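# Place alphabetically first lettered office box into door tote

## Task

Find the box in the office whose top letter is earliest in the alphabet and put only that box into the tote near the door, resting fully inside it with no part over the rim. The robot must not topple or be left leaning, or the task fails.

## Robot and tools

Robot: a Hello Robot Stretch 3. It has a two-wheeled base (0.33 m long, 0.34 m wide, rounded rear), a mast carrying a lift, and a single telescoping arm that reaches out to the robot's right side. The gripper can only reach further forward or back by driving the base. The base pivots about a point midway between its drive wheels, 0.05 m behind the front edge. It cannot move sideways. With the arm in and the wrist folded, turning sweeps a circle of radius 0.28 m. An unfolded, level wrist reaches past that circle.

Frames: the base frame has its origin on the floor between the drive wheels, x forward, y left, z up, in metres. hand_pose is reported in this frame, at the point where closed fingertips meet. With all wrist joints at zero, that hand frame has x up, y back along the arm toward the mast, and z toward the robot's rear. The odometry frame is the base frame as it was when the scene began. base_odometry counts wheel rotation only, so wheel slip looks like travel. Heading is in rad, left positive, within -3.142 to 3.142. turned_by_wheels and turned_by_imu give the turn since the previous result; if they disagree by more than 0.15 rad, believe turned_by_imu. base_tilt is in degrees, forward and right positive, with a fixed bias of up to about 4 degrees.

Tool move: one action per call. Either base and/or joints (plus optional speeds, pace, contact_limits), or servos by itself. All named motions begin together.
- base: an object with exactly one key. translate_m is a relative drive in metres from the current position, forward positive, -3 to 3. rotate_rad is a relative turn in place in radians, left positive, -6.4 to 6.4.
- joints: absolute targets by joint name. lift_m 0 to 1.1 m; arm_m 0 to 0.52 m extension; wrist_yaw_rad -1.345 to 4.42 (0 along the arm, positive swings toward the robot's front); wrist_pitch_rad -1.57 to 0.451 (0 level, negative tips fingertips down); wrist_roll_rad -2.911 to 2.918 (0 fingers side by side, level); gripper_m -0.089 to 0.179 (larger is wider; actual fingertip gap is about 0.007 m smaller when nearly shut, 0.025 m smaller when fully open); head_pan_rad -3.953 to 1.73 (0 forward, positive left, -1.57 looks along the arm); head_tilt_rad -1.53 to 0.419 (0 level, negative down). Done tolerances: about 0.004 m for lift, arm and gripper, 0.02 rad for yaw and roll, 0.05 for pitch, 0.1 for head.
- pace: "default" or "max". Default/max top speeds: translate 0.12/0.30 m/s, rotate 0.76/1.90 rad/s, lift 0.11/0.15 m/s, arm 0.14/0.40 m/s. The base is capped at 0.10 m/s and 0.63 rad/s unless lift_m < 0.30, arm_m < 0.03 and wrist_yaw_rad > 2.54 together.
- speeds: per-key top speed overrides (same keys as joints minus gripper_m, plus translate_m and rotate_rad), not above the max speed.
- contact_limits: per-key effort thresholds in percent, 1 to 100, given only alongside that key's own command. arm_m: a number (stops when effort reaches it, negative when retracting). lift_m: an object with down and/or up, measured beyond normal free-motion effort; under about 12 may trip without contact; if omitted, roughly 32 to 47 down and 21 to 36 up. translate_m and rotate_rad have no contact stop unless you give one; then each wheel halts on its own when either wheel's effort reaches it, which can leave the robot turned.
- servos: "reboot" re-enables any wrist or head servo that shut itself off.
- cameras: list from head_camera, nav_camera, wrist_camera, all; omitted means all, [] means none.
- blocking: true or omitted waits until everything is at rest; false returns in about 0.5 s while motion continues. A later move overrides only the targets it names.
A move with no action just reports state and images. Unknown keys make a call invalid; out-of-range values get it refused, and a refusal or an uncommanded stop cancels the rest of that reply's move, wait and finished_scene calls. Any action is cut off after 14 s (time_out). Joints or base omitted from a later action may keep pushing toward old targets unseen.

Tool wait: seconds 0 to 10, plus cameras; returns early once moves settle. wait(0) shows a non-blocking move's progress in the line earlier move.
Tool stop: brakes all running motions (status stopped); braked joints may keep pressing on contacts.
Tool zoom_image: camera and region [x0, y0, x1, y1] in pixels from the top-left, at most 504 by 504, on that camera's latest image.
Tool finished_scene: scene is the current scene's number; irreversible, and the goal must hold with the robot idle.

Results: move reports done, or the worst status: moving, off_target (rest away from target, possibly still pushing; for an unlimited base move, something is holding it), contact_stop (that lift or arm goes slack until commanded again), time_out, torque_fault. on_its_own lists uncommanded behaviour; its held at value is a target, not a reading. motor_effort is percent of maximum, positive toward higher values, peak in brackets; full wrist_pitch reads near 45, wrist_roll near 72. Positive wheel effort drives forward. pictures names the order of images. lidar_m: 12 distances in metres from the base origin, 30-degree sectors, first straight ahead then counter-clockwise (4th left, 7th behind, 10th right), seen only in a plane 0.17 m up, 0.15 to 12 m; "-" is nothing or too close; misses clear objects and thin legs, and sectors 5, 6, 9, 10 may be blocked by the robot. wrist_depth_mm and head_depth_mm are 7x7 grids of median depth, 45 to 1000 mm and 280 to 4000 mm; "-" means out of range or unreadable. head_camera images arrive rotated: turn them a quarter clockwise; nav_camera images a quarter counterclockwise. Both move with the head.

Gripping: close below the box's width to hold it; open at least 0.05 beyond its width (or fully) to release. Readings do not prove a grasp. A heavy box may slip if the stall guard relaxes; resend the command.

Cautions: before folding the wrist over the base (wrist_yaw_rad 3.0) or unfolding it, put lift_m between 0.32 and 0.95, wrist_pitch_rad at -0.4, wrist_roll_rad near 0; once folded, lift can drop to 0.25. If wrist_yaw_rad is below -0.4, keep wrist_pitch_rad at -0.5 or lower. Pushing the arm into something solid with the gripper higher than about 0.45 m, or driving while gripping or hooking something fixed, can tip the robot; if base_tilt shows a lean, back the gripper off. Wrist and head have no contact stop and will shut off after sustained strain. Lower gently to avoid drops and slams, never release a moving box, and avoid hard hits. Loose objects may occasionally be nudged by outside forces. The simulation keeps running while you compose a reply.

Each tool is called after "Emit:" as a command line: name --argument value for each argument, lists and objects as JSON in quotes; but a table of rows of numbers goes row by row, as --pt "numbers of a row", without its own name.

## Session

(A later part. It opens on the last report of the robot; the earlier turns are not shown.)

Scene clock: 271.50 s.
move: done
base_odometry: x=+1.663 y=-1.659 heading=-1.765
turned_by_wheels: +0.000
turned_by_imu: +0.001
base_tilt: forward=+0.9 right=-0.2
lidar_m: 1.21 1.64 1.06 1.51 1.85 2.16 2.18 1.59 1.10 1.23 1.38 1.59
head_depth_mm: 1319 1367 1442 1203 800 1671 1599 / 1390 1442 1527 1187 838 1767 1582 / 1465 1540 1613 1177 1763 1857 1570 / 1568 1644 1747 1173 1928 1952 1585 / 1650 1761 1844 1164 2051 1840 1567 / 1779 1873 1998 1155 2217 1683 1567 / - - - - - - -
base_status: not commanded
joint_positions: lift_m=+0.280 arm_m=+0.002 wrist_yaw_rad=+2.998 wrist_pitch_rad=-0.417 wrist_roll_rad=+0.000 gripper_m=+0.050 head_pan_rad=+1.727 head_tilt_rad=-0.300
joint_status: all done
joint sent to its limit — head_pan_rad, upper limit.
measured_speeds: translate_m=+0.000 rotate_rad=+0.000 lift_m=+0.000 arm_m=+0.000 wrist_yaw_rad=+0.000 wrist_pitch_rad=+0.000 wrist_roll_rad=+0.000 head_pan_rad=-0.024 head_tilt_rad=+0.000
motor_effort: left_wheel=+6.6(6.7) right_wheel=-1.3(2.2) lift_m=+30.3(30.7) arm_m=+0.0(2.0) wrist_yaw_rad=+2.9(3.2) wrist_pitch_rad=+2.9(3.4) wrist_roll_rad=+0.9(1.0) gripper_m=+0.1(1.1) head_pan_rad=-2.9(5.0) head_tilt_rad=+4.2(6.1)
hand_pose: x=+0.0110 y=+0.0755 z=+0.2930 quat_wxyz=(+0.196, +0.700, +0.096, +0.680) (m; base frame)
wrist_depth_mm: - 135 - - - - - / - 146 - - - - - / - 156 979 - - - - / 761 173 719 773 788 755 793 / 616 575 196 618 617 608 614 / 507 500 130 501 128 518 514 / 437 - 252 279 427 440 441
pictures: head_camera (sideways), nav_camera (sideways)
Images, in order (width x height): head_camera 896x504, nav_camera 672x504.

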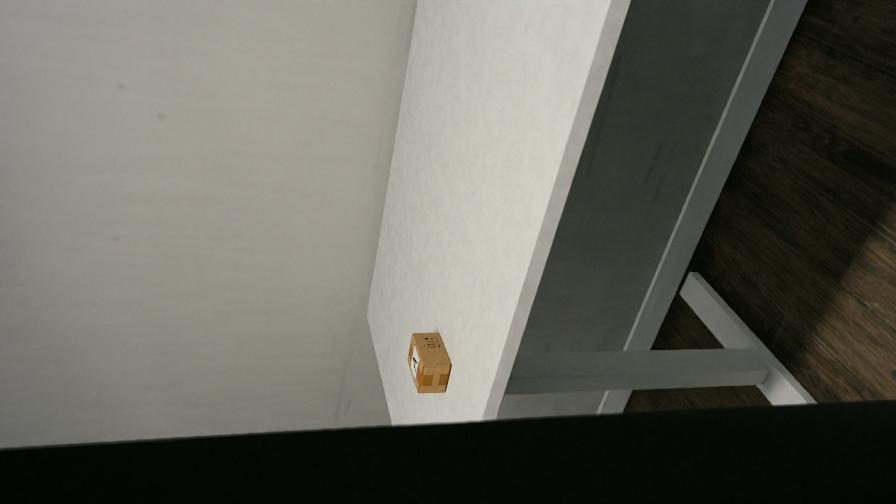

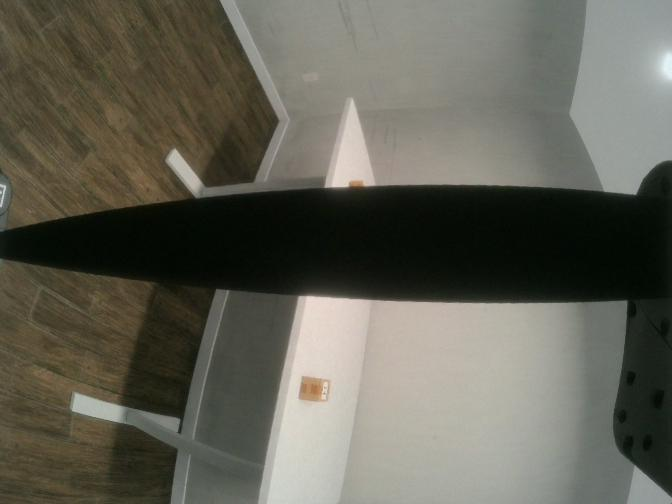

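Emit:
zoom_image --camera "head_camera" --region '[370, 310, 490, 430]'

Emit:
move --joints '{"head_pan_rad": -1.05, "head_tilt_rad": -0.4}' --pace "max" --cameras '["head_camera"]'

Emit:
zoom_image --camera "head_camera" --region '[410, 330, 530, 450]'

Scaled by 4.200 from the camera's 896x504 image, which has a finer 1280x720 frame.

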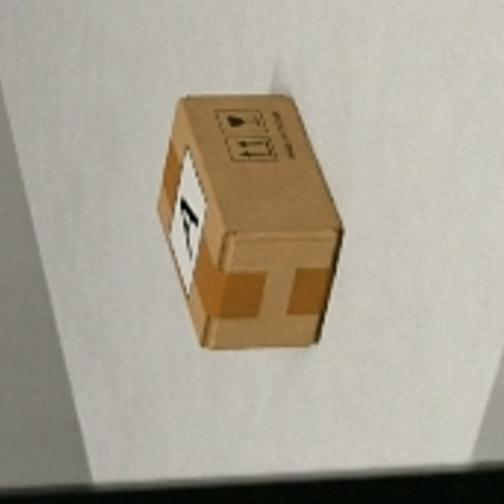

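Scene clock: 278.23 s.
move: done
base_odometry: x=+1.663 y=-1.659 heading=-1.765
turned_by_wheels: +0.000
turned_by_imu: +0.001
base_tilt: forward=+1.0 right=-0.2
lidar_m: 1.21 1.65 1.06 1.51 1.86 2.17 2.18 1.59 1.09 1.23 1.38 1.59
head_depth_mm: 1605 1687 1588 1812 1397 1468 1464 / 1746 1881 1768 1941 1990 1714 1440 / 1758 1890 1999 1934 2099 1763 1454 / 1635 1763 1892 1477 2010 1703 1440 / 1595 1681 1820 1460 1181 1726 1436 / 1494 1588 1692 1436 1070 1742 1438 / 1425 1497 1604 1454 1019 1746 1431
base_status: not commanded
joint_positions: lift_m=+0.280 arm_m=+0.002 wrist_yaw_rad=+2.998 wrist_pitch_rad=-0.417 wrist_roll_rad=+0.000 gripper_m=+0.050 head_pan_rad=-1.066 head_tilt_rad=-0.399
joint_status: all done
measured_speeds: translate_m=+0.000 rotate_rad=+0.000 lift_m=+0.000 arm_m=+0.000 wrist_yaw_rad=+0.000 wrist_pitch_rad=+0.000 wrist_roll_rad=+0.000 head_pan_rad=+0.024 head_tilt_rad=+0.000
motor_effort: left_wheel=+6.5(6.7) right_wheel=-1.6(2.2) lift_m=+29.9(30.6) arm_m=+3.9(4.2) wrist_yaw_rad=+2.7(3.1) wrist_pitch_rad=+2.9(3.3) wrist_roll_rad=+0.8(1.2) gripper_m=+0.9(1.1) head_pan_rad=+2.3(4.7) head_tilt_rad=-1.4(3.6)
hand_pose: x=+0.0110 y=+0.0755 z=+0.2930 quat_wxyz=(+0.196, +0.700, +0.096, +0.680) (m; base frame)
wrist_depth_mm: - 135 - - - - - / - 146 - - - - - / - 156 968 - - - - / 774 173 747 780 774 773 778 / 615 562 197 628 608 624 619 / 515 497 131 500 128 511 516 / 438 - 254 280 429 448 441
pictures: head_camera (sideways)
Images, in order (width x height): head_camera 896x504.

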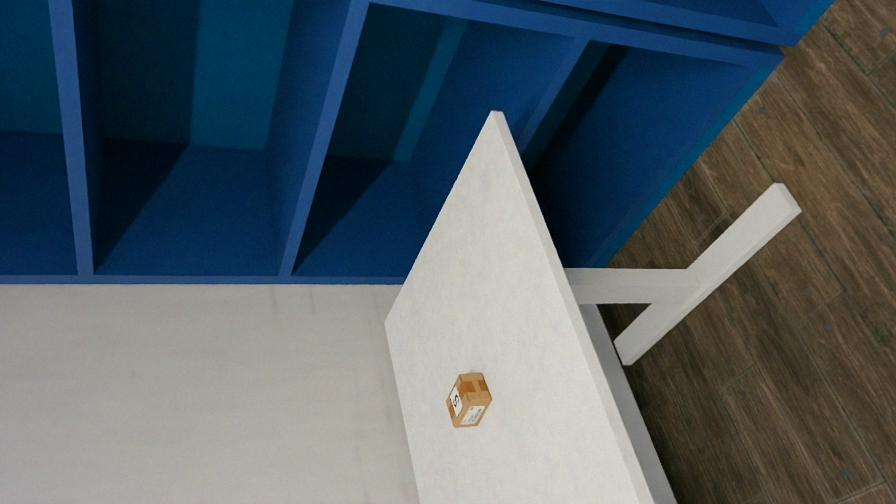

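Scaled by 4.200 from the camera's 896x504 image, which has a finer 1280x720 frame.

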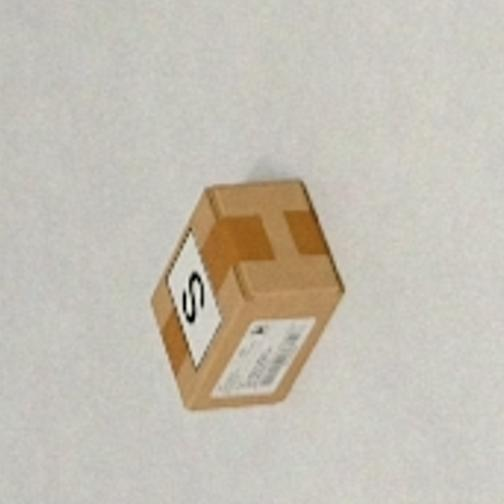

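Emit:
move --base '{"rotate_rad": 2.398}' --joints '{"head_pan_rad": -0.5, "head_tilt_rad": -0.4}' --pace "max" --cameras '[]'

Emit:
move --base '{"translate_m": 0.75}' --joints '{"head_pan_rad": -1.2, "head_tilt_rad": -0.4}' --pace "max" --cameras '["head_camera"]'

Emit:
move --base '{"rotate_rad": 0.393}' --joints '{"head_pan_rad": -1.57, "head_tilt_rad": -0.4}' --pace "max" --cameras '["head_camera", "nav_camera"]'

Scene clock: 289.07 s.
move: done
base_odometry: x=+1.663 y=-1.659 heading=+0.633
turned_by_wheels: +2.398
turned_by_imu: +2.389
base_tilt: forward=+1.1 right=-0.1
lidar_m: 2.18 2.17 1.59 1.09 1.53 1.23 1.38 1.21 1.23 1.06 1.50 1.43
head_depth_mm: 1401 1464 1491 903 1739 1762 1453 / 1498 1582 1562 953 1877 1758 1443 / 1598 1706 1537 1011 2029 1782 1444 / 1747 1841 1531 1548 1714 1789 1431 / 1880 2046 2035 2353 2283 1713 1437 / 2091 2263 2347 2640 2297 1747 1424 / 2141 2249 2384 2527 2236 1740 1430
base_status: done
joint_positions: lift_m=+0.280 arm_m=+0.002 wrist_yaw_rad=+2.998 wrist_pitch_rad=-0.417 wrist_roll_rad=+0.000 gripper_m=+0.050 head_pan_rad=-0.494 head_tilt_rad=-0.400
joint_status: all done
measured_speeds: all 0
motor_effort: left_wheel=-8.0(16.0) right_wheel=+9.3(17.0) lift_m=+29.7(30.3) arm_m=-20.7(20.7) wrist_yaw_rad=+2.5(3.1) wrist_pitch_rad=+2.8(3.2) wrist_roll_rad=+1.0(1.1) gripper_m=-0.8(1.3) head_pan_rad=-3.4(4.5) head_tilt_rad=-1.0(3.8)
hand_pose: x=+0.0110 y=+0.0755 z=+0.2930 quat_wxyz=(+0.196, +0.700, +0.096, +0.680) (m; base frame)
wrist_depth_mm: - 135 - - - - - / - 145 - - - - - / - 156 971 - - - - / 769 174 746 791 766 775 772 / 608 575 195 624 615 621 611 / 515 498 131 494 129 517 520 / 439 - 256 281 424 438 440
pictures: none
No camera images: "cameras" was empty.

Scene clock: 292.90 s.
move: done
base_odometry: x=+2.268 y=-1.215 heading=+0.633
turned_by_wheels: +0.000
turned_by_imu: +0.000
base_tilt: forward=+1.0 right=+0.0
lidar_m: 1.50 1.48 1.60 1.45 1.41 1.89 2.12 1.83 1.16 1.22 0.81 0.81
head_depth_mm: 1013 1081 1161 902 628 499 1446 / 1015 1084 1160 889 623 496 1436 / 1021 1084 1167 885 624 496 1436 / 1017 1086 1166 883 621 512 1439 / 1018 1090 1166 879 593 511 1439 / 1024 1094 1172 877 592 508 1400 / 1033 1102 1167 868 615 508 1079
base_status: done
joint_positions: lift_m=+0.280 arm_m=+0.002 wrist_yaw_rad=+2.998 wrist_pitch_rad=-0.417 wrist_roll_rad=+0.000 gripper_m=+0.050 head_pan_rad=-1.202 head_tilt_rad=-0.401
joint_status: all done
measured_speeds: all 0
motor_effort: left_wheel=+6.1(14.5) right_wheel=+1.5(16.1) lift_m=+28.9(30.0) arm_m=-18.9(20.7) wrist_yaw_rad=+2.6(3.1) wrist_pitch_rad=+2.9(3.4) wrist_roll_rad=+0.9(1.1) gripper_m=-0.1(1.3) head_pan_rad=+2.4(4.7) head_tilt_rad=-0.2(4.7)
hand_pose: x=+0.0110 y=+0.0755 z=+0.2930 quat_wxyz=(+0.196, +0.700, +0.096, +0.680) (m; base frame)
wrist_depth_mm: - 135 - - - - - / - 145 - - - - - / - 155 955 - - - - / 771 174 727 759 756 765 783 / 627 569 195 608 614 612 615 / 511 501 130 493 128 512 516 / 441 - 253 280 430 437 438
pictures: head_camera (sideways)
Images, in order (width x height): head_camera 896x504.

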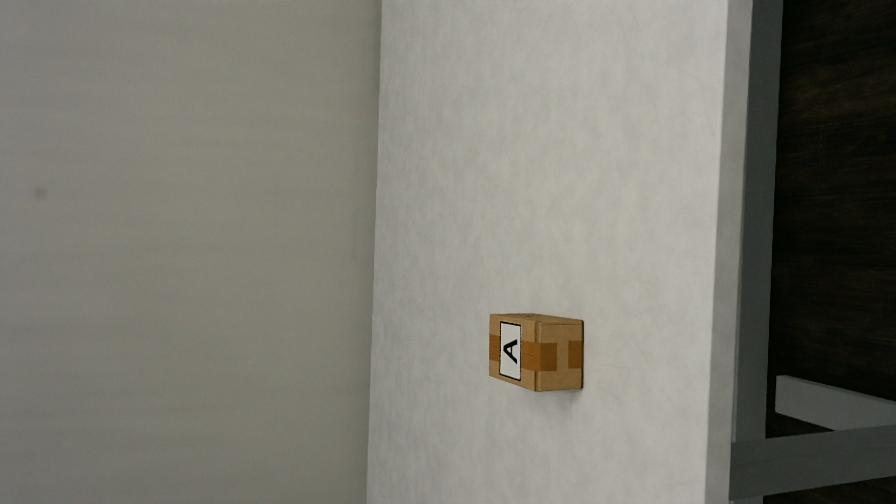

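Scene clock: 294.10 s.
move: done
base_odometry: x=+2.268 y=-1.215 heading=+1.025
turned_by_wheels: +0.393
turned_by_imu: +0.391
base_tilt: forward=+1.0 right=-0.1
lidar_m: 1.48 1.53 1.45 1.48 1.41 1.90 1.83 1.16 1.26 1.21 0.81 1.54
head_depth_mm: 1011 1080 1162 902 627 500 1445 / 1020 1076 1167 894 626 497 1437 / 1021 1085 1176 890 623 497 1435 / 1025 1099 1166 885 621 513 1431 / 1026 1095 1179 879 593 510 1434 / 1035 1109 1169 878 605 509 1390 / 1038 1107 1188 874 614 509 1086
base_status: done
joint_positions: lift_m=+0.280 arm_m=+0.002 wrist_yaw_rad=+2.998 wrist_pitch_rad=-0.417 wrist_roll_rad=+0.000 gripper_m=+0.050 head_pan_rad=-1.572 head_tilt_rad=-0.401
joint_status: all done
measured_speeds: all 0
motor_effort: left_wheel=-9.1(16.2) right_wheel=+9.8(15.7) lift_m=+28.6(29.3) arm_m=-19.9(19.9) wrist_yaw_rad=+2.6(3.0) wrist_pitch_rad=+3.0(3.2) wrist_roll_rad=+0.8(1.1) gripper_m=+0.1(1.1) head_pan_rad=-2.4(4.7) head_tilt_rad=+0.0(3.0)
hand_pose: x=+0.0110 y=+0.0755 z=+0.2930 quat_wxyz=(+0.196, +0.700, +0.096, +0.680) (m; base frame)
wrist_depth_mm: - 135 - - - - - / - 146 - - - - - / - 156 977 - - - - / 766 174 745 777 778 757 772 / 612 567 195 619 612 610 614 / 510 492 131 489 128 517 515 / 442 - 252 279 429 445 438
pictures: head_camera (sideways), nav_camera (sideways)
Images, in order (width x height): head_camera 896x504, nav_camera 672x504.

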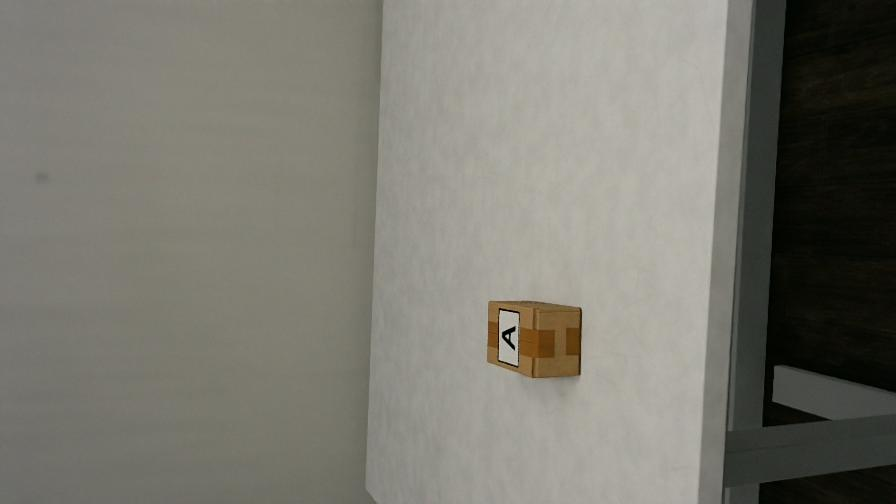

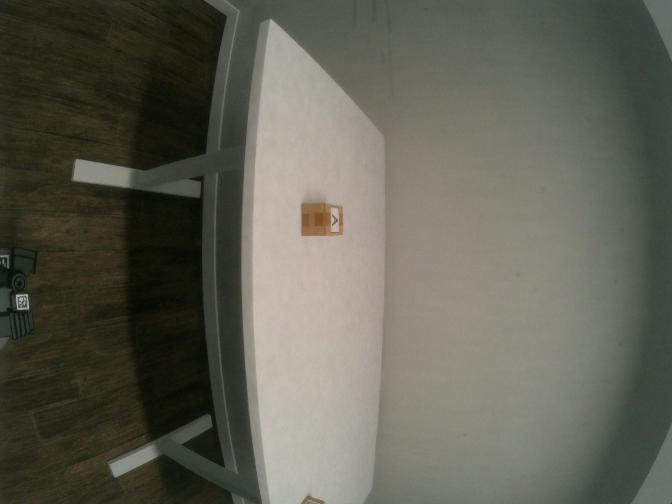

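Emit:
move --joints '{"lift_m": 0.93}' --base '{"translate_m": 0.14}' --pace "max" --cameras '[]'

Emit:
move --joints '{"wrist_yaw_rad": 1.57}' --pace "max" --cameras '[]'

Emit:
move --joints '{"lift_m": 1.07}' --pace "max" --cameras '[]'

Emit:
move --joints '{"wrist_yaw_rad": 0.0, "gripper_m": 0.13, "wrist_pitch_rad": -0.5}' --pace "max" --cameras '["head_camera", "wrist_camera"]'

Scene clock: 326.70 s.
move: done
base_odometry: x=+2.341 y=-1.096 heading=+1.025
turned_by_wheels: +0.000
turned_by_imu: +0.002
base_tilt: forward=+1.1 right=-0.2
lidar_m: 1.34 1.39 1.87 1.41 1.60 1.98 1.97 1.28 1.26 0.77 0.77 1.40
head_depth_mm: 1007 1080 1146 904 630 500 1526 / 1017 1083 1160 895 626 497 1445 / 1024 1087 1166 889 588 497 1443 / 1022 1096 1171 885 623 512 1495 / 1032 1094 1174 883 618 510 1395 / 1031 1105 1171 876 618 509 1401 / 1038 1107 1190 927 615 510 1432
base_status: done
joint_positions: lift_m=+0.930 arm_m=+0.002 wrist_yaw_rad=+2.998 wrist_pitch_rad=-0.417 wrist_roll_rad=+0.000 gripper_m=+0.050 head_pan_rad=-1.570 head_tilt_rad=-0.401
joint_status: all done
measured_speeds: all 0
motor_effort: left_wheel=-6.4(7.7) right_wheel=+8.8(16.9) lift_m=+29.6(33.0) arm_m=-17.2(20.6) wrist_yaw_rad=+2.2(3.0) wrist_pitch_rad=+3.1(3.3) wrist_roll_rad=+0.8(1.1) gripper_m=+0.0(1.3) head_pan_rad=+3.6(4.5) head_tilt_rad=+0.8(2.1)
hand_pose: x=+0.0109 y=+0.0755 z=+0.9429 quat_wxyz=(+0.196, +0.700, +0.097, +0.680) (m; base frame)
wrist_depth_mm: - 135 - - - - - / - 145 - - - - - / - 155 - - - - - / - 173 - - - - - / - 198 195 - - - - / - - 131 - 129 - - / - - 255 - - - -
pictures: none
No camera images: "cameras" was empty.

Scene clock: 327.90 s.
move: done
base_odometry: x=+2.341 y=-1.096 heading=+1.025
turned_by_wheels: +0.000
turned_by_imu: +0.000
base_tilt: forward=+0.9 right=+0.0
lidar_m: 1.34 1.39 1.88 1.41 1.60 1.98 1.97 1.27 1.25 0.77 0.78 1.40
head_depth_mm: 1007 1075 1154 902 627 501 1533 / 1014 1085 1162 891 625 498 1534 / 1017 1088 1177 890 588 497 1529 / 1024 1096 1173 884 623 512 1448 / 1023 1096 1163 882 620 512 1326 / 1035 1108 1174 875 616 510 1402 / 1038 1108 1191 927 614 508 1425
base_status: not commanded
joint_positions: lift_m=+0.930 arm_m=+0.002 wrist_yaw_rad=+1.573 wrist_pitch_rad=-0.417 wrist_roll_rad=+0.000 gripper_m=+0.050 head_pan_rad=-1.570 head_tilt_rad=-0.401
joint_status: all done
measured_speeds: all 0
motor_effort: left_wheel=-6.5(6.6) right_wheel=+9.0(9.2) lift_m=+29.2(29.8) arm_m=-16.9(17.8) wrist_yaw_rad=-2.6(7.8) wrist_pitch_rad=+3.0(3.2) wrist_roll_rad=+0.8(1.0) gripper_m=+1.3(1.3) head_pan_rad=+2.0(4.1) head_tilt_rad=+2.6(2.8)
hand_pose: x=+0.2031 y=-0.1463 z=+0.9429 quat_wxyz=(+0.593, +0.593, -0.384, +0.386) (m; base frame)
wrist_depth_mm: - - - - - - - / - - - - - - - / - - - - - - - / - - - - - - - / - - - - - - - / - - 130 - 128 - - / - - - - - - -
pictures: none
No camera images: "cameras" was empty.

Scene clock: 329.63 s.
move: done
base_odometry: x=+2.341 y=-1.096 heading=+1.025
turned_by_wheels: +0.000
turned_by_imu: +0.000
base_tilt: forward=+1.0 right=-0.3
lidar_m: 1.34 1.39 1.87 1.41 1.60 1.98 1.97 1.27 1.26 0.77 0.78 1.40
head_depth_mm: 1016 1080 1131 - - - - / 1006 1073 1133 - - - - / 1016 1092 1156 - - - - / 1018 1101 1177 885 621 495 - / 1021 1103 1172 880 618 495 - / 1029 1106 1178 873 617 493 - / 1032 1110 1191 927 642 - -
base_status: not commanded
joint_positions: lift_m=+1.070 arm_m=+0.002 wrist_yaw_rad=+1.573 wrist_pitch_rad=-0.417 wrist_roll_rad=+0.000 gripper_m=+0.050 head_pan_rad=-1.570 head_tilt_rad=-0.401
joint_status: all done
measured_speeds: all 0
motor_effort: left_wheel=-6.3(6.6) right_wheel=+8.8(9.4) lift_m=+29.5(33.7) arm_m=-16.0(16.8) wrist_yaw_rad=-2.3(2.7) wrist_pitch_rad=+3.4(3.5) wrist_roll_rad=+1.0(1.1) gripper_m=-0.8(1.3) head_pan_rad=+3.2(4.6) head_tilt_rad=+1.7(3.2)
hand_pose: x=+0.2031 y=-0.1463 z=+1.0828 quat_wxyz=(+0.593, +0.593, -0.384, +0.386) (m; base frame)
wrist_depth_mm: - - - - - - - / - - - - - - - / - - - - - - - / - - - - - - - / - - - - - - - / - - 130 - 129 - 329 / - - - - - - -
pictures: none
No camera images: "cameras" was empty.

Scene clock: 330.97 s.
move: done
base_odometry: x=+2.341 y=-1.096 heading=+1.025
turned_by_wheels: +0.000
turned_by_imu: +0.000
base_tilt: forward=+1.1 right=-0.3
lidar_m: 1.34 1.39 1.87 1.41 1.61 1.98 1.97 1.27 1.25 0.77 0.77 1.40
head_depth_mm: 1006 1076 1127 - - - - / 1012 1076 1139 - - - - / 1016 1084 1151 - - - - / 1020 1085 1168 940 619 531 1444 / 1025 1098 1176 880 620 494 1331 / 1031 1104 1175 869 616 510 1402 / 1040 1112 1195 926 614 509 1427
base_status: not commanded
joint_positions: lift_m=+1.070 arm_m=+0.002 wrist_yaw_rad=+0.003 wrist_pitch_rad=-0.513 wrist_roll_rad=+0.000 gripper_m=+0.130 head_pan_rad=-1.570 head_tilt_rad=-0.401
joint_status: all done
measured_speeds: all 0
motor_effort: left_wheel=-6.5(6.6) right_wheel=+8.9(9.4) lift_m=+27.7(29.2) arm_m=-15.1(16.1) wrist_yaw_rad=-2.8(6.9) wrist_pitch_rad=+2.2(4.1) wrist_roll_rad=+0.8(1.0) gripper_m=+1.0(85.4) head_pan_rad=+3.3(3.9) head_tilt_rad=+2.3(3.3)
hand_pose: x=-0.0208 y=-0.3582 z=+1.0620 quat_wxyz=(+0.685, +0.181, -0.683, -0.179) (m; base frame)
wrist_depth_mm: - - - - - - - / - - - - - - - / - - - 381 - - - / 396 400 399 374 385 400 386 / 333 332 332 334 334 335 335 / 281 125 278 284 286 124 284 / - - - - - - -
pictures: head_camera (sideways), wrist_camera
Images, in order (width x height): head_camera 896x504, wrist_camera 644x364.

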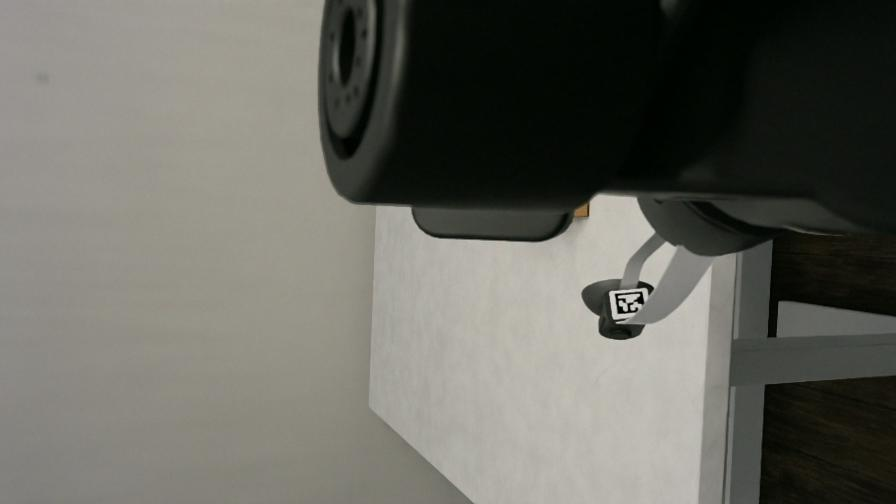

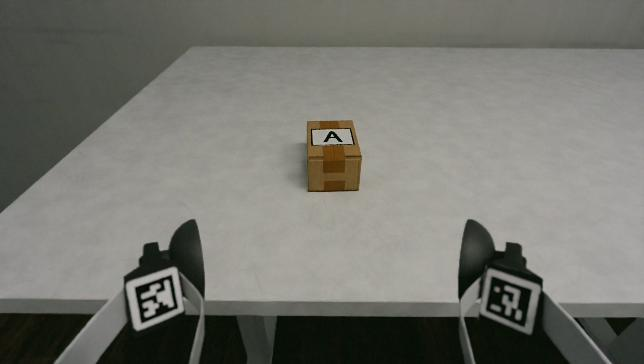

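Emit:
move --joints '{"lift_m": 0.98}' --cameras '[]'

Emit:
move --joints '{"arm_m": 0.237}' --cameras '["wrist_camera"]'

Scene clock: 353.27 s.
move: done
base_odometry: x=+2.341 y=-1.096 heading=+1.025
turned_by_wheels: +0.000
turned_by_imu: +0.001
base_tilt: forward=+0.7 right=-0.2
lidar_m: 1.34 1.39 1.88 1.41 1.61 1.98 1.96 1.27 1.26 0.77 0.78 1.40
head_depth_mm: 1008 1071 1166 895 628 499 - / 1015 1077 1158 894 626 536 - / 1022 1085 1172 890 587 - - / 1023 1091 1168 886 619 512 1480 / 1023 1099 1165 883 618 493 1106 / 1026 1100 1178 878 620 510 1400 / 1037 1106 1199 929 615 509 1436
base_status: not commanded
joint_positions: lift_m=+0.980 arm_m=+0.002 wrist_yaw_rad=+0.003 wrist_pitch_rad=-0.514 wrist_roll_rad=+0.000 gripper_m=+0.130 head_pan_rad=-1.570 head_tilt_rad=-0.401
joint_status: all done
measured_speeds: all 0
motor_effort: left_wheel=-6.5(6.5) right_wheel=+9.0(9.6) lift_m=+21.3(23.8) arm_m=-12.3(13.6) wrist_yaw_rad=-2.0(2.6) wrist_pitch_rad=+2.2(2.7) wrist_roll_rad=+0.8(1.0) gripper_m=+0.3(1.1) head_pan_rad=+3.6(4.3) head_tilt_rad=+2.8(4.2)
hand_pose: x=-0.0209 y=-0.3579 z=+0.9717 quat_wxyz=(+0.684, +0.181, -0.683, -0.179) (m; base frame)
wrist_depth_mm: - - - - - - - / 401 398 401 314 404 404 407 / 318 317 320 320 320 322 318 / 253 252 253 254 255 256 255 / 228 226 226 226 225 220 226 / - 124 - - - 123 - / - - - - - - -
pictures: none
No camera images: "cameras" was empty.

Scene clock: 356.23 s.
move: done
base_odometry: x=+2.341 y=-1.096 heading=+1.025
turned_by_wheels: +0.000
turned_by_imu: +0.000
base_tilt: forward=+0.9 right=-0.2
lidar_m: 1.34 1.39 1.88 1.41 1.61 1.98 1.96 1.27 1.25 0.77 0.78 1.40
head_depth_mm: 1011 1074 1145 329 336 501 1443 / 1016 1082 1141 328 330 498 1443 / 1013 1083 1171 346 353 496 1440 / 1023 1095 1172 883 598 513 1433 / 1026 1099 1163 882 621 510 1327 / 1031 1098 1169 879 615 508 1405 / 1038 1107 1191 926 616 510 1421
base_status: not commanded
joint_positions: lift_m=+0.980 arm_m=+0.237 wrist_yaw_rad=+0.003 wrist_pitch_rad=-0.515 wrist_roll_rad=+0.000 gripper_m=+0.130 head_pan_rad=-1.570 head_tilt_rad=-0.400
joint_status: all done
measured_speeds: all 0
motor_effort: left_wheel=-6.3(6.5) right_wheel=+8.8(9.3) lift_m=+20.8(21.3) arm_m=+21.0(23.5) wrist_yaw_rad=-1.7(2.6) wrist_pitch_rad=+2.5(2.9) wrist_roll_rad=+0.8(1.1) gripper_m=-0.5(1.0) head_pan_rad=+3.2(4.4) head_tilt_rad=+2.9(4.9)
hand_pose: x=-0.0209 y=-0.5932 z=+0.9716 quat_wxyz=(+0.684, +0.181, -0.683, -0.179) (m; base frame)
wrist_depth_mm: - - - - - - - / 397 393 399 397 400 399 404 / 313 318 318 319 316 319 320 / 252 253 252 171 243 253 253 / 208 208 210 142 153 210 210 / 184 124 174 122 121 123 180 / - 127 156 131 143 149 153
pictures: wrist_camera
Images, in order (width x height): wrist_camera 644x364.

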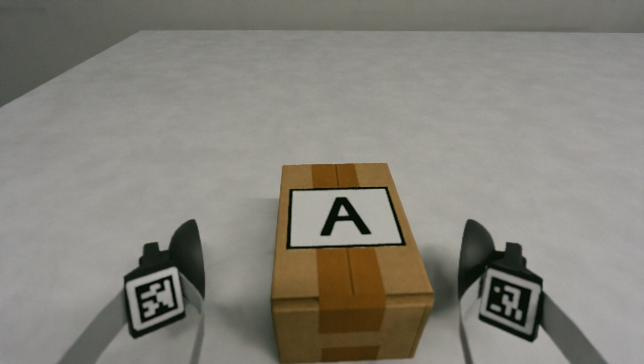

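Emit:
move --cameras '["wrist_camera", "head_camera"]'

Scene clock: 393.83 s.
base_odometry: x=+2.341 y=-1.096 heading=+1.025
turned_by_wheels: +0.000
turned_by_imu: +0.000
base_tilt: forward=+0.9 right=-0.1
lidar_m: 1.34 1.39 1.88 1.41 1.60 1.98 1.97 1.27 1.26 0.77 0.77 1.40
head_depth_mm: 1010 1077 1141 329 336 500 1443 / 1007 1082 1141 329 330 498 1436 / 1012 1083 1164 347 353 498 1440 / 1027 1090 1177 881 598 512 1429 / 1029 1091 1165 875 621 512 1331 / 1031 1101 1166 872 617 509 1394 / 1041 1105 1193 929 615 509 1428
base_status: not commanded
joint_positions: lift_m=+0.980 arm_m=+0.237 wrist_yaw_rad=+0.003 wrist_pitch_rad=-0.515 wrist_roll_rad=+0.000 gripper_m=+0.130 head_pan_rad=-1.570 head_tilt_rad=-0.400
joint_status: all done
measured_speeds: all 0
motor_effort: left_wheel=-6.2(6.5) right_wheel=+8.7(9.3) lift_m=+20.4(21.3) arm_m=+19.2(23.5) wrist_yaw_rad=-2.0(2.6) wrist_pitch_rad=+2.5(2.9) wrist_roll_rad=+0.8(1.1) gripper_m=-0.5(1.0) head_pan_rad=+2.0(4.4) head_tilt_rad=+2.7(4.9)
hand_pose: x=-0.0209 y=-0.5932 z=+0.9716 quat_wxyz=(+0.684, +0.181, -0.683, -0.179) (m; base frame)
wrist_depth_mm: - - - - - - - / 398 400 399 397 398 401 401 / 317 318 316 314 315 318 319 / 252 252 254 171 243 253 254 / 209 209 209 142 152 210 211 / 183 125 174 121 122 124 180 / - 128 157 131 144 149 153
pictures: head_camera (sideways), wrist_camera
Images, in order (width x height): head_camera 896x504, wrist_camera 644x364.

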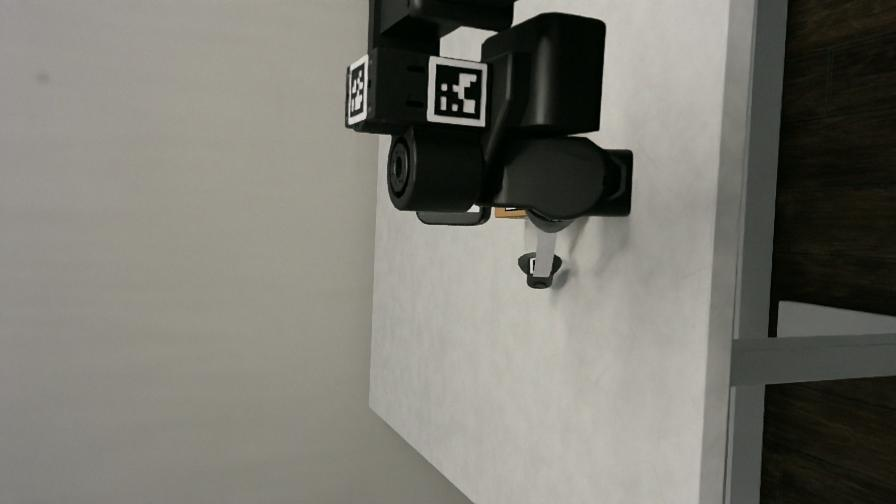

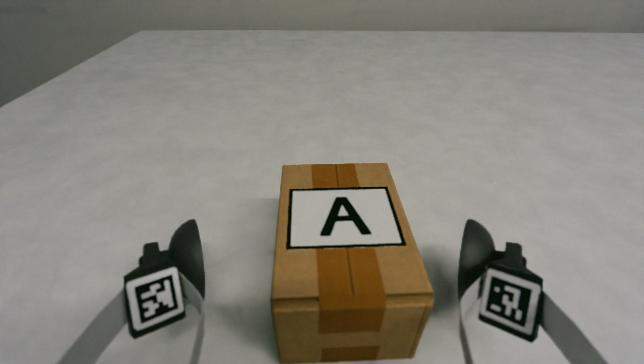

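Emit:
move --joints '{"lift_m": 0.962}' --speeds '{"lift_m": 0.05}' --contact_limits '{"lift_m": {"down": 20}}' --cameras '[]'

Emit:
move --joints '{"gripper_m": 0.03}' --cameras '["wrist_camera"]'

Emit:
move --joints '{"lift_m": 1.05}' --cameras '["wrist_camera", "head_camera"]'

Scene clock: 398.57 s.
move: done
base_odometry: x=+2.341 y=-1.096 heading=+1.025
turned_by_wheels: +0.000
turned_by_imu: +0.001
base_tilt: forward=+0.8 right=-0.2
lidar_m: 1.34 1.39 1.87 1.41 1.60 1.98 1.97 1.27 1.25 0.77 0.78 1.39
head_depth_mm: 1011 1080 1157 351 331 501 1447 / 1012 1081 1164 335 336 499 1450 / 1013 1086 1169 354 360 482 1435 / 1022 1097 1177 883 597 514 1436 / 1031 1098 1171 883 621 512 1329 / 1032 1104 1171 880 619 512 1404 / 1036 1107 1198 929 615 510 1430
base_status: not commanded
joint_positions: lift_m=+0.962 arm_m=+0.237 wrist_yaw_rad=+0.001 wrist_pitch_rad=-0.484 wrist_roll_rad=+0.007 gripper_m=+0.130 head_pan_rad=-1.570 head_tilt_rad=-0.400
joint_status: all done
measured_speeds: all 0
motor_effort: left_wheel=-6.3(6.5) right_wheel=+9.0(9.1) lift_m=+15.2(21.3) arm_m=+17.8(18.6) wrist_yaw_rad=-0.6(2.3) wrist_pitch_rad=-3.0(3.5) wrist_roll_rad=-1.5(1.7) gripper_m=+0.2(1.0) head_pan_rad=+2.5(3.6) head_tilt_rad=+4.2(4.5)
contact_limits: lift_m down 20 (down: maximum 72; up: maximum 65)
hand_pose: x=-0.0212 y=-0.5975 z=+0.9600 quat_wxyz=(+0.684, +0.170, -0.688, -0.170) (m; base frame)
wrist_depth_mm: - - - - - - - / 401 395 397 394 397 398 392 / 310 312 309 310 307 311 307 / 241 240 241 155 231 239 239 / 198 199 191 127 132 197 203 / 168 124 162 111 113 124 167 / - 138 145 123 137 138 141
pictures: none
No camera images: "cameras" was empty.

Scene clock: 400.10 s.
move: done
base_odometry: x=+2.341 y=-1.096 heading=+1.025
turned_by_wheels: +0.000
turned_by_imu: +0.000
base_tilt: forward=+0.9 right=-0.1
lidar_m: 1.34 1.39 1.88 1.41 1.60 1.98 1.96 1.27 1.25 0.77 0.77 1.40
head_depth_mm: 1004 1074 1148 351 332 501 1462 / 1016 1079 1161 335 336 499 1453 / 1015 1084 1167 356 360 482 1444 / 1030 1092 1173 884 600 513 1441 / 1027 1097 1164 884 620 511 1337 / 1033 1105 1175 878 619 510 1391 / 1036 1106 1194 931 615 509 1437
base_status: not commanded
joint_positions: lift_m=+0.962 arm_m=+0.237 wrist_yaw_rad=+0.005 wrist_pitch_rad=-0.471 wrist_roll_rad=+0.007 gripper_m=+0.031 head_pan_rad=-1.570 head_tilt_rad=-0.400
joint_status: all done
measured_speeds: all 0
motor_effort: left_wheel=-5.7(6.5) right_wheel=+7.1(9.0) lift_m=+25.1(25.1) arm_m=+16.9(18.0) wrist_yaw_rad=-3.8(6.1) wrist_pitch_rad=-5.4(6.1) wrist_roll_rad=-1.5(1.6) gripper_m=-17.1(95.5) head_pan_rad=+2.5(3.9) head_tilt_rad=+3.6(4.2)
contact_limits: lift_m down 20 (down: maximum 72; up: maximum 65)
hand_pose: x=-0.0204 y=-0.5994 z=+0.9630 quat_wxyz=(+0.686, +0.166, -0.689, -0.164) (m; base frame)
wrist_depth_mm: - - - - - - - / 394 420 417 419 412 414 418 / 320 324 319 319 319 319 318 / 250 249 249 160 225 248 246 / 203 202 201 131 146 201 201 / 171 172 127 125 123 170 170 / 148 144 143 141 143 147 147
pictures: wrist_camera
Images, in order (width x height): wrist_camera 644x364.

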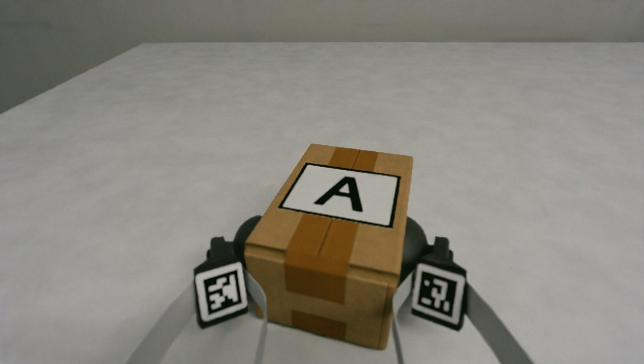

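Scene clock: 401.73 s.
move: done
base_odometry: x=+2.341 y=-1.096 heading=+1.025
turned_by_wheels: +0.000
turned_by_imu: +0.000
base_tilt: forward=+0.9 right=-0.1
lidar_m: 1.34 1.39 1.88 1.41 1.60 1.98 1.96 1.27 1.25 0.77 0.78 1.40
head_depth_mm: 1006 1047 314 297 629 501 1448 / 1012 1060 305 323 626 499 1450 / 1016 1083 317 325 599 498 1446 / 1017 1095 1173 886 622 513 1433 / 1028 1096 1176 876 618 511 1330 / 1028 1106 1180 877 620 509 1395 / 1037 1102 1190 931 616 508 1428
base_status: not commanded
joint_positions: lift_m=+1.050 arm_m=+0.237 wrist_yaw_rad=+0.003 wrist_pitch_rad=-0.523 wrist_roll_rad=+0.005 gripper_m=+0.031 head_pan_rad=-1.570 head_tilt_rad=-0.400
joint_status: all done
measured_speeds: all 0
motor_effort: left_wheel=-5.4(6.0) right_wheel=+6.8(7.4) lift_m=+31.2(32.9) arm_m=+16.5(17.4) wrist_yaw_rad=-1.9(4.1) wrist_pitch_rad=+4.0(5.5) wrist_roll_rad=-0.8(1.6) gripper_m=-16.2(17.7) head_pan_rad=+1.6(3.5) head_tilt_rad=+2.6(4.2)
hand_pose: x=-0.0208 y=-0.5919 z=+1.0399 quat_wxyz=(+0.682, +0.184, -0.684, -0.182) (m; base frame)
wrist_depth_mm: - - - - - - - / - - - - - - - / - - - - - - - / 363 360 359 162 330 361 360 / 301 298 301 131 147 297 299 / 257 256 130 126 124 257 257 / 225 107 218 146 218 223 224
pictures: head_camera (sideways), wrist_camera
Images, in order (width x height): head_camera 896x504, wrist_camera 644x364.

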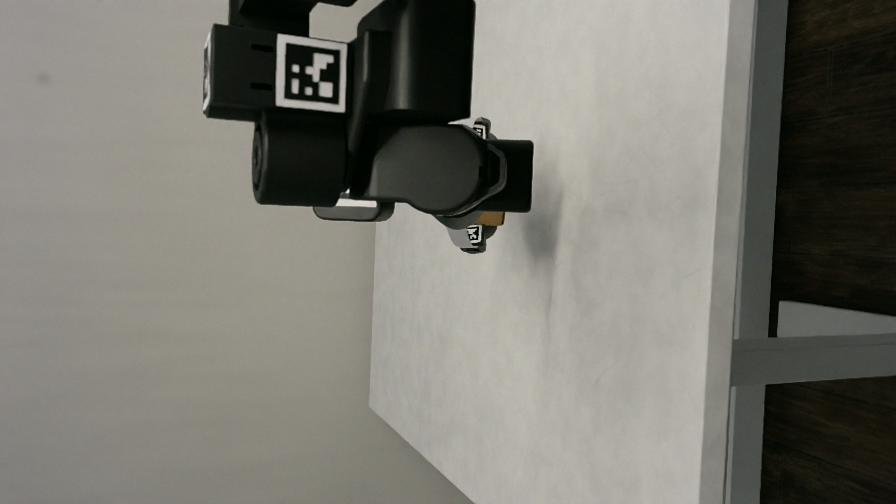

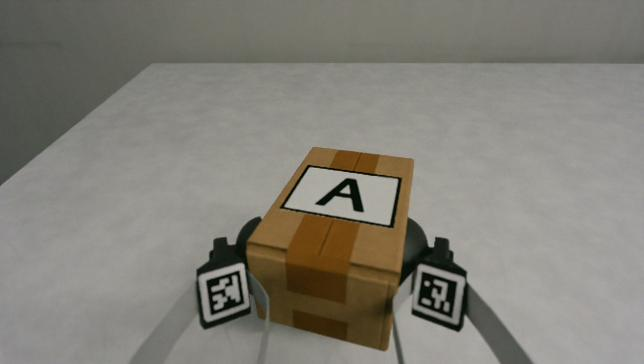

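Emit:
move --joints '{"arm_m": 0.0, "wrist_yaw_rad": 1.57, "wrist_pitch_rad": -0.4}' --cameras '["wrist_camera"]'

Emit:
move --joints '{"lift_m": 0.9}' --cameras '["wrist_camera"]'

Emit:
move --joints '{"wrist_yaw_rad": 2.6, "head_pan_rad": -0.2, "head_tilt_rad": -0.3}' --cameras '["wrist_camera", "head_camera"]'

Scene clock: 459.53 s.
move: done
base_odometry: x=+2.341 y=-1.096 heading=+1.025
turned_by_wheels: +0.000
turned_by_imu: +0.001
base_tilt: forward=+1.1 right=-0.1
lidar_m: 1.34 1.38 1.88 1.41 1.60 1.98 1.97 1.27 1.26 0.77 0.77 1.40
head_depth_mm: 1005 1075 1156 1027 - - - / 1016 1085 1161 1025 - - - / 1019 1089 1159 1016 - - - / 1023 1092 1170 885 622 512 - / 1026 1100 1165 878 619 513 - / 1034 1103 1175 876 617 510 - / 1039 1104 1199 929 616 - -
base_status: not commanded
joint_positions: lift_m=+1.050 arm_m=+0.002 wrist_yaw_rad=+1.567 wrist_pitch_rad=-0.429 wrist_roll_rad=+0.004 gripper_m=+0.031 head_pan_rad=-1.570 head_tilt_rad=-0.400
joint_status: all done
joint sent to its limit — arm_m, lower limit.
measured_speeds: all 0
motor_effort: left_wheel=-5.7(5.9) right_wheel=+6.9(7.7) lift_m=+26.5(31.3) arm_m=-19.8(22.1) wrist_yaw_rad=+3.1(7.0) wrist_pitch_rad=+5.1(9.5) wrist_roll_rad=-0.8(1.1) gripper_m=-15.6(17.2) head_pan_rad=+1.8(3.6) head_tilt_rad=+2.2(4.0)
hand_pose: x=+0.2016 y=-0.1477 z=+1.0601 quat_wxyz=(+0.595, +0.595, -0.384, +0.379) (m; base frame)
wrist_depth_mm: - - - - - - - / - - - - - - - / - - - - - - - / - - - 163 - - - / - - - 132 148 - - / - - 130 126 124 - 310 / - - - 146 - - -
pictures: wrist_camera
Images, in order (width x height): wrist_camera 644x364.

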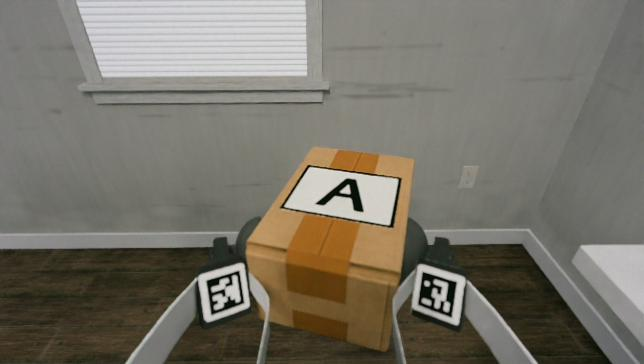

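Scene clock: 461.73 s.
move: done
base_odometry: x=+2.341 y=-1.096 heading=+1.025
turned_by_wheels: +0.000
turned_by_imu: +0.000
base_tilt: forward=+1.0 right=+0.0
lidar_m: 1.34 1.39 1.87 1.41 1.60 1.98 1.97 1.27 1.25 0.77 0.78 1.40
head_depth_mm: 1013 1080 1159 901 630 501 1445 / 1014 1089 1158 894 627 499 1447 / 1016 1094 1169 891 625 498 1449 / 1019 1088 1171 888 622 513 1431 / 1026 1102 1168 879 621 512 1343 / 1036 1103 1169 881 617 512 1400 / 1034 1112 1188 927 616 508 1436
base_status: not commanded
joint_positions: lift_m=+0.900 arm_m=+0.002 wrist_yaw_rad=+1.567 wrist_pitch_rad=-0.429 wrist_roll_rad=+0.004 gripper_m=+0.031 head_pan_rad=-1.570 head_tilt_rad=-0.400
joint_status: all done
measured_speeds: all 0
motor_effort: left_wheel=-5.6(5.8) right_wheel=+6.9(7.4) lift_m=+21.6(24.4) arm_m=-19.6(20.7) wrist_yaw_rad=+3.4(3.8) wrist_pitch_rad=+4.9(5.4) wrist_roll_rad=-0.9(0.9) gripper_m=-17.3(17.3) head_pan_rad=+2.7(3.6) head_tilt_rad=+2.1(3.6)
hand_pose: x=+0.2016 y=-0.1477 z=+0.9102 quat_wxyz=(+0.595, +0.595, -0.384, +0.380) (m; base frame)
wrist_depth_mm: - - - - - - - / - - - - - - - / - - - - - - - / - - - 162 - - - / - - - 131 148 - - / - - 130 126 124 - - / - 108 - - - - -
pictures: wrist_camera
Images, in order (width x height): wrist_camera 644x364.

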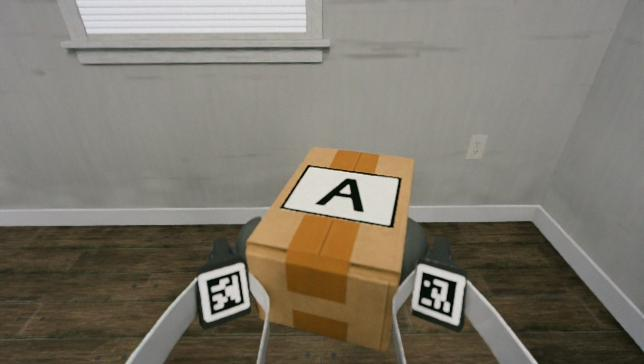

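Scene clock: 463.87 s.
move: done
base_odometry: x=+2.341 y=-1.096 heading=+1.025
turned_by_wheels: +0.000
turned_by_imu: +0.000
base_tilt: forward=+0.9 right=-0.1
lidar_m: 1.34 1.39 1.87 1.41 1.60 1.98 1.96 1.27 1.26 0.77 0.78 1.40
head_depth_mm: 1210 1276 1344 1433 1535 1633 1580 / 1194 1261 1338 1417 1500 1612 1574 / 1176 1244 1319 1392 1474 1571 1582 / 1157 1224 1287 1362 1467 1554 1555 / 1134 1195 1267 1332 1440 1537 1576 / 1130 1190 1255 1326 1415 1491 1550 / 1119 1176 1240 1305 1395 1493 1555
base_status: not commanded
joint_positions: lift_m=+0.900 arm_m=+0.002 wrist_yaw_rad=+2.596 wrist_pitch_rad=-0.429 wrist_roll_rad=+0.004 gripper_m=+0.031 head_pan_rad=-0.184 head_tilt_rad=-0.300
joint_status: all done
measured_speeds: translate_m=+0.000 rotate_rad=+0.000 lift_m=+0.000 arm_m=+0.000 wrist_yaw_rad=+0.000 wrist_pitch_rad=+0.000 wrist_roll_rad=+0.000 head_pan_rad=-0.024 head_tilt_rad=+0.000
motor_effort: left_wheel=-5.5(5.8) right_wheel=+6.6(7.6) lift_m=+21.6(21.8) arm_m=-18.5(19.9) wrist_yaw_rad=+3.9(6.2) wrist_pitch_rad=+4.9(5.5) wrist_roll_rad=-0.6(0.9) gripper_m=-15.9(16.9) head_pan_rad=-2.8(4.7) head_tilt_rad=+3.6(6.2)
hand_pose: x=+0.0944 y=+0.0439 z=+0.9102 quat_wxyz=(+0.331, +0.707, -0.041, +0.623) (m; base frame)
wrist_depth_mm: - - - - - - - / - - - - - - - / - - - - - - - / - - - 163 - - - / - - - 131 147 - - / - - 130 126 123 - - / 215 107 - - - - -
pictures: head_camera (sideways), wrist_camera
Images, in order (width x height): head_camera 896x504, wrist_camera 644x364.

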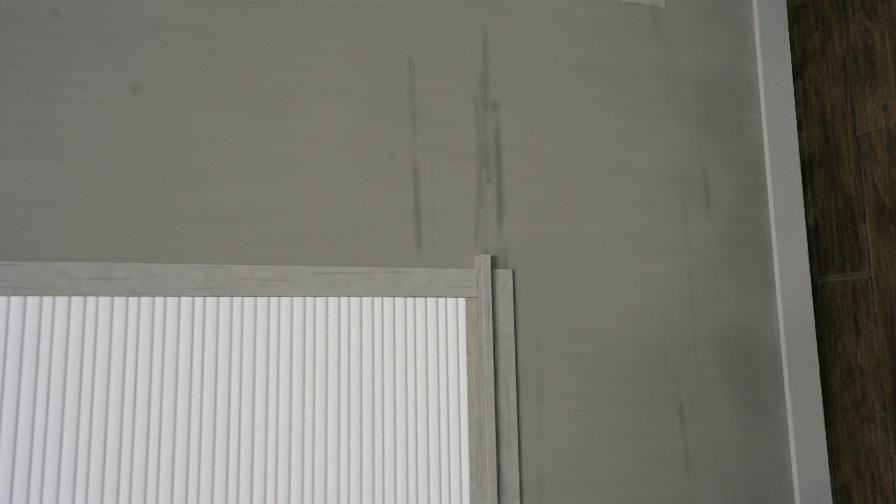

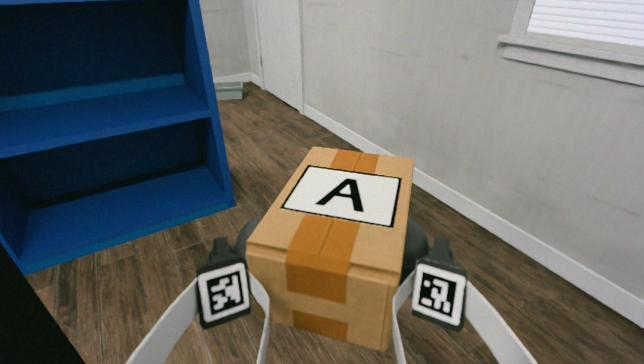

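Emit:
move --base '{"translate_m": 0.77}' --joints '{"lift_m": 0.28}' --pace "max" --cameras '[]'

Emit:
move --base '{"rotate_rad": 1.571}' --pace "max" --cameras '["nav_camera"]'

Scene clock: 473.97 s.
move: done
base_odometry: x=+2.740 y=-0.437 heading=+1.025
turned_by_wheels: +0.000
turned_by_imu: +0.000
base_tilt: forward=+1.0 right=-0.1
lidar_m: 0.58 0.60 0.81 1.60 1.43 1.92 2.72 1.72 0.92 1.19 0.83 0.60
head_depth_mm: 497 524 556 592 631 676 725 / 490 516 547 581 621 663 713 / 469 499 528 564 602 648 699 / 467 491 518 548 582 624 684 / 464 488 515 546 580 618 649 / 458 482 508 537 571 608 638 / 453 474 501 527 561 599 624
base_status: done
joint_positions: lift_m=+0.280 arm_m=+0.002 wrist_yaw_rad=+2.597 wrist_pitch_rad=-0.429 wrist_roll_rad=+0.004 gripper_m=+0.031 head_pan_rad=-0.200 head_tilt_rad=-0.299
joint_status: all done
measured_speeds: all 0
motor_effort: left_wheel=+6.8(15.7) right_wheel=+1.7(13.7) lift_m=+23.8(24.1) arm_m=-14.5(17.8) wrist_yaw_rad=+3.1(3.8) wrist_pitch_rad=+5.1(5.6) wrist_roll_rad=-0.8(1.1) gripper_m=-16.8(17.2) head_pan_rad=-2.4(4.4) head_tilt_rad=+3.4(4.8)
hand_pose: x=+0.0942 y=+0.0440 z=+0.2902 quat_wxyz=(+0.331, +0.707, -0.041, +0.624) (m; base frame)
wrist_depth_mm: - - - - - - - / - - - - - - - / - - - - - - - / 755 750 750 163 181 - - / 608 608 607 132 148 581 488 / 505 517 130 126 123 507 467 / 226 107 292 412 415 434 432
pictures: none
No camera images: "cameras" was empty.

Scene clock: 476.07 s.
move: done
base_odometry: x=+2.740 y=-0.437 heading=+2.596
turned_by_wheels: +1.571
turned_by_imu: +1.565
base_tilt: forward=+0.8 right=-0.1
lidar_m: 1.69 1.43 1.91 2.73 1.75 0.93 1.19 0.85 0.61 0.58 0.60 0.80
head_depth_mm: 1148 1163 1176 1189 1207 1220 1237 / 1465 1469 1506 1508 1545 1562 1492 / 1988 2011 2065 2115 2145 1942 1568 / 3058 3019 3151 3271 2624 1988 1568 / 3125 3245 3484 3631 2715 1964 1567 / 3086 3229 3440 3582 2666 1962 1570 / 2988 3121 3338 3491 2701 1961 1552
base_status: done
joint_positions: lift_m=+0.280 arm_m=+0.002 wrist_yaw_rad=+2.597 wrist_pitch_rad=-0.429 wrist_roll_rad=+0.004 gripper_m=+0.031 head_pan_rad=-0.200 head_tilt_rad=-0.299
joint_status: not commanded
measured_speeds: all 0
motor_effort: left_wheel=-8.9(16.9) right_wheel=+9.3(17.6) lift_m=+25.0(25.3) arm_m=-19.7(20.7) wrist_yaw_rad=+3.2(3.4) wrist_pitch_rad=+5.1(5.7) wrist_roll_rad=-0.8(0.8) gripper_m=-16.8(17.2) head_pan_rad=-3.1(4.0) head_tilt_rad=+2.8(4.2)
hand_pose: x=+0.0942 y=+0.0440 z=+0.2902 quat_wxyz=(+0.331, +0.707, -0.041, +0.624) (m; base frame)
wrist_depth_mm: - - - - - - - / - - - - - - - / - - - - - - - / 763 751 751 163 672 748 769 / 616 612 609 132 148 603 598 / 502 528 130 126 124 503 503 / 224 108 291 412 412 430 434
pictures: nav_camera (sideways)
Images, in order (width x height): nav_camera 672x504.

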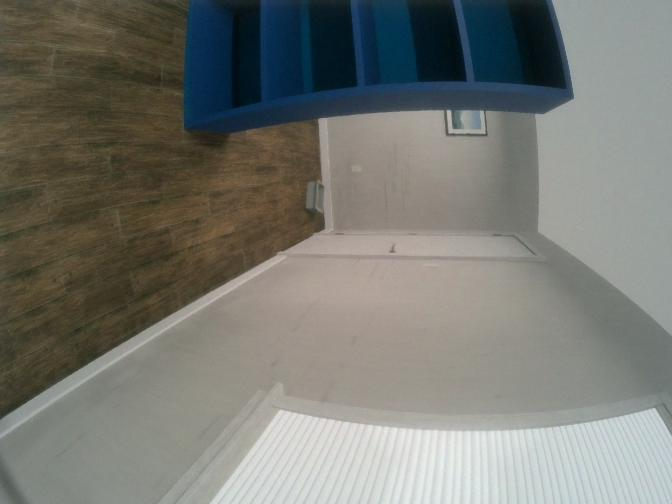

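Emit:
move --base '{"translate_m": 2.0}' --joints '{"head_pan_rad": -0.16, "head_tilt_rad": -0.8}' --pace "max" --cameras '["head_camera"]'

Scene clock: 489.10 s.
move: done
base_odometry: x=+1.031 y=+0.601 heading=+2.596
turned_by_wheels: +0.000
turned_by_imu: -0.001
base_tilt: forward=+0.8 right=-0.1
lidar_m: 1.58 1.63 2.17 0.68 0.53 0.62 2.33 0.75 0.54 0.51 0.52 0.67
head_depth_mm: 1080 1115 1163 1211 1270 1262 1161 / 1399 1534 1540 1637 1512 1314 1161 / 1438 1647 1916 1778 1501 1308 1160 / 1408 1604 1881 1709 1496 1317 1159 / 1401 1587 1851 1689 1501 1305 1164 / 1384 1570 1831 1769 1515 1315 1161 / 1374 1546 1797 1786 1509 1313 1160
base_status: done
joint_positions: lift_m=+0.280 arm_m=+0.002 wrist_yaw_rad=+2.597 wrist_pitch_rad=-0.429 wrist_roll_rad=+0.004 gripper_m=+0.031 head_pan_rad=-0.160 head_tilt_rad=-0.800
joint_status: all done
measured_speeds: all 0
motor_effort: left_wheel=+6.7(15.0) right_wheel=+1.8(14.9) lift_m=+30.8(31.5) arm_m=-10.4(17.4) wrist_yaw_rad=+2.9(3.7) wrist_pitch_rad=+5.2(5.5) wrist_roll_rad=-0.8(1.0) gripper_m=-16.1(17.4) head_pan_rad=+2.4(5.0) head_tilt_rad=+1.2(4.8)
hand_pose: x=+0.0942 y=+0.0440 z=+0.2902 quat_wxyz=(+0.331, +0.707, -0.041, +0.624) (m; base frame)
wrist_depth_mm: - - - - - - - / - - - - - - - / - - - - - - - / 751 754 755 162 683 753 754 / 585 598 609 131 147 600 588 / 504 525 130 126 124 501 505 / 226 107 289 415 410 435 433
pictures: head_camera (sideways)
Images, in order (width x height): head_camera 896x504.

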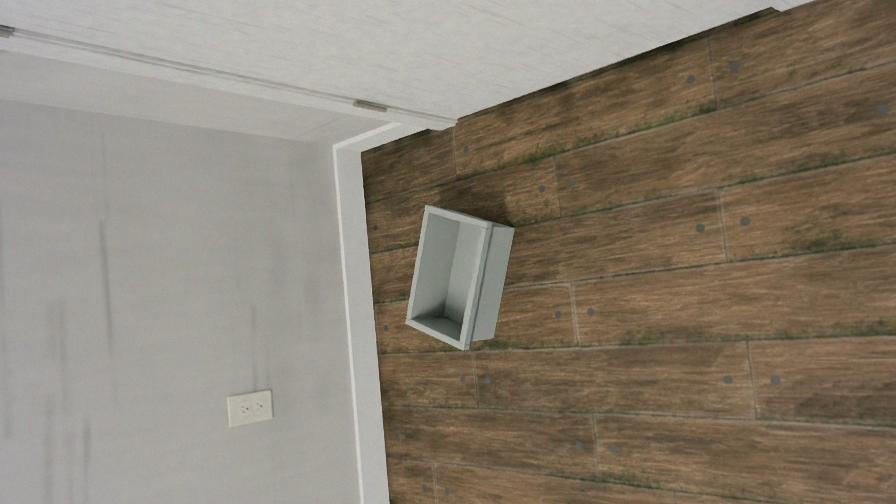

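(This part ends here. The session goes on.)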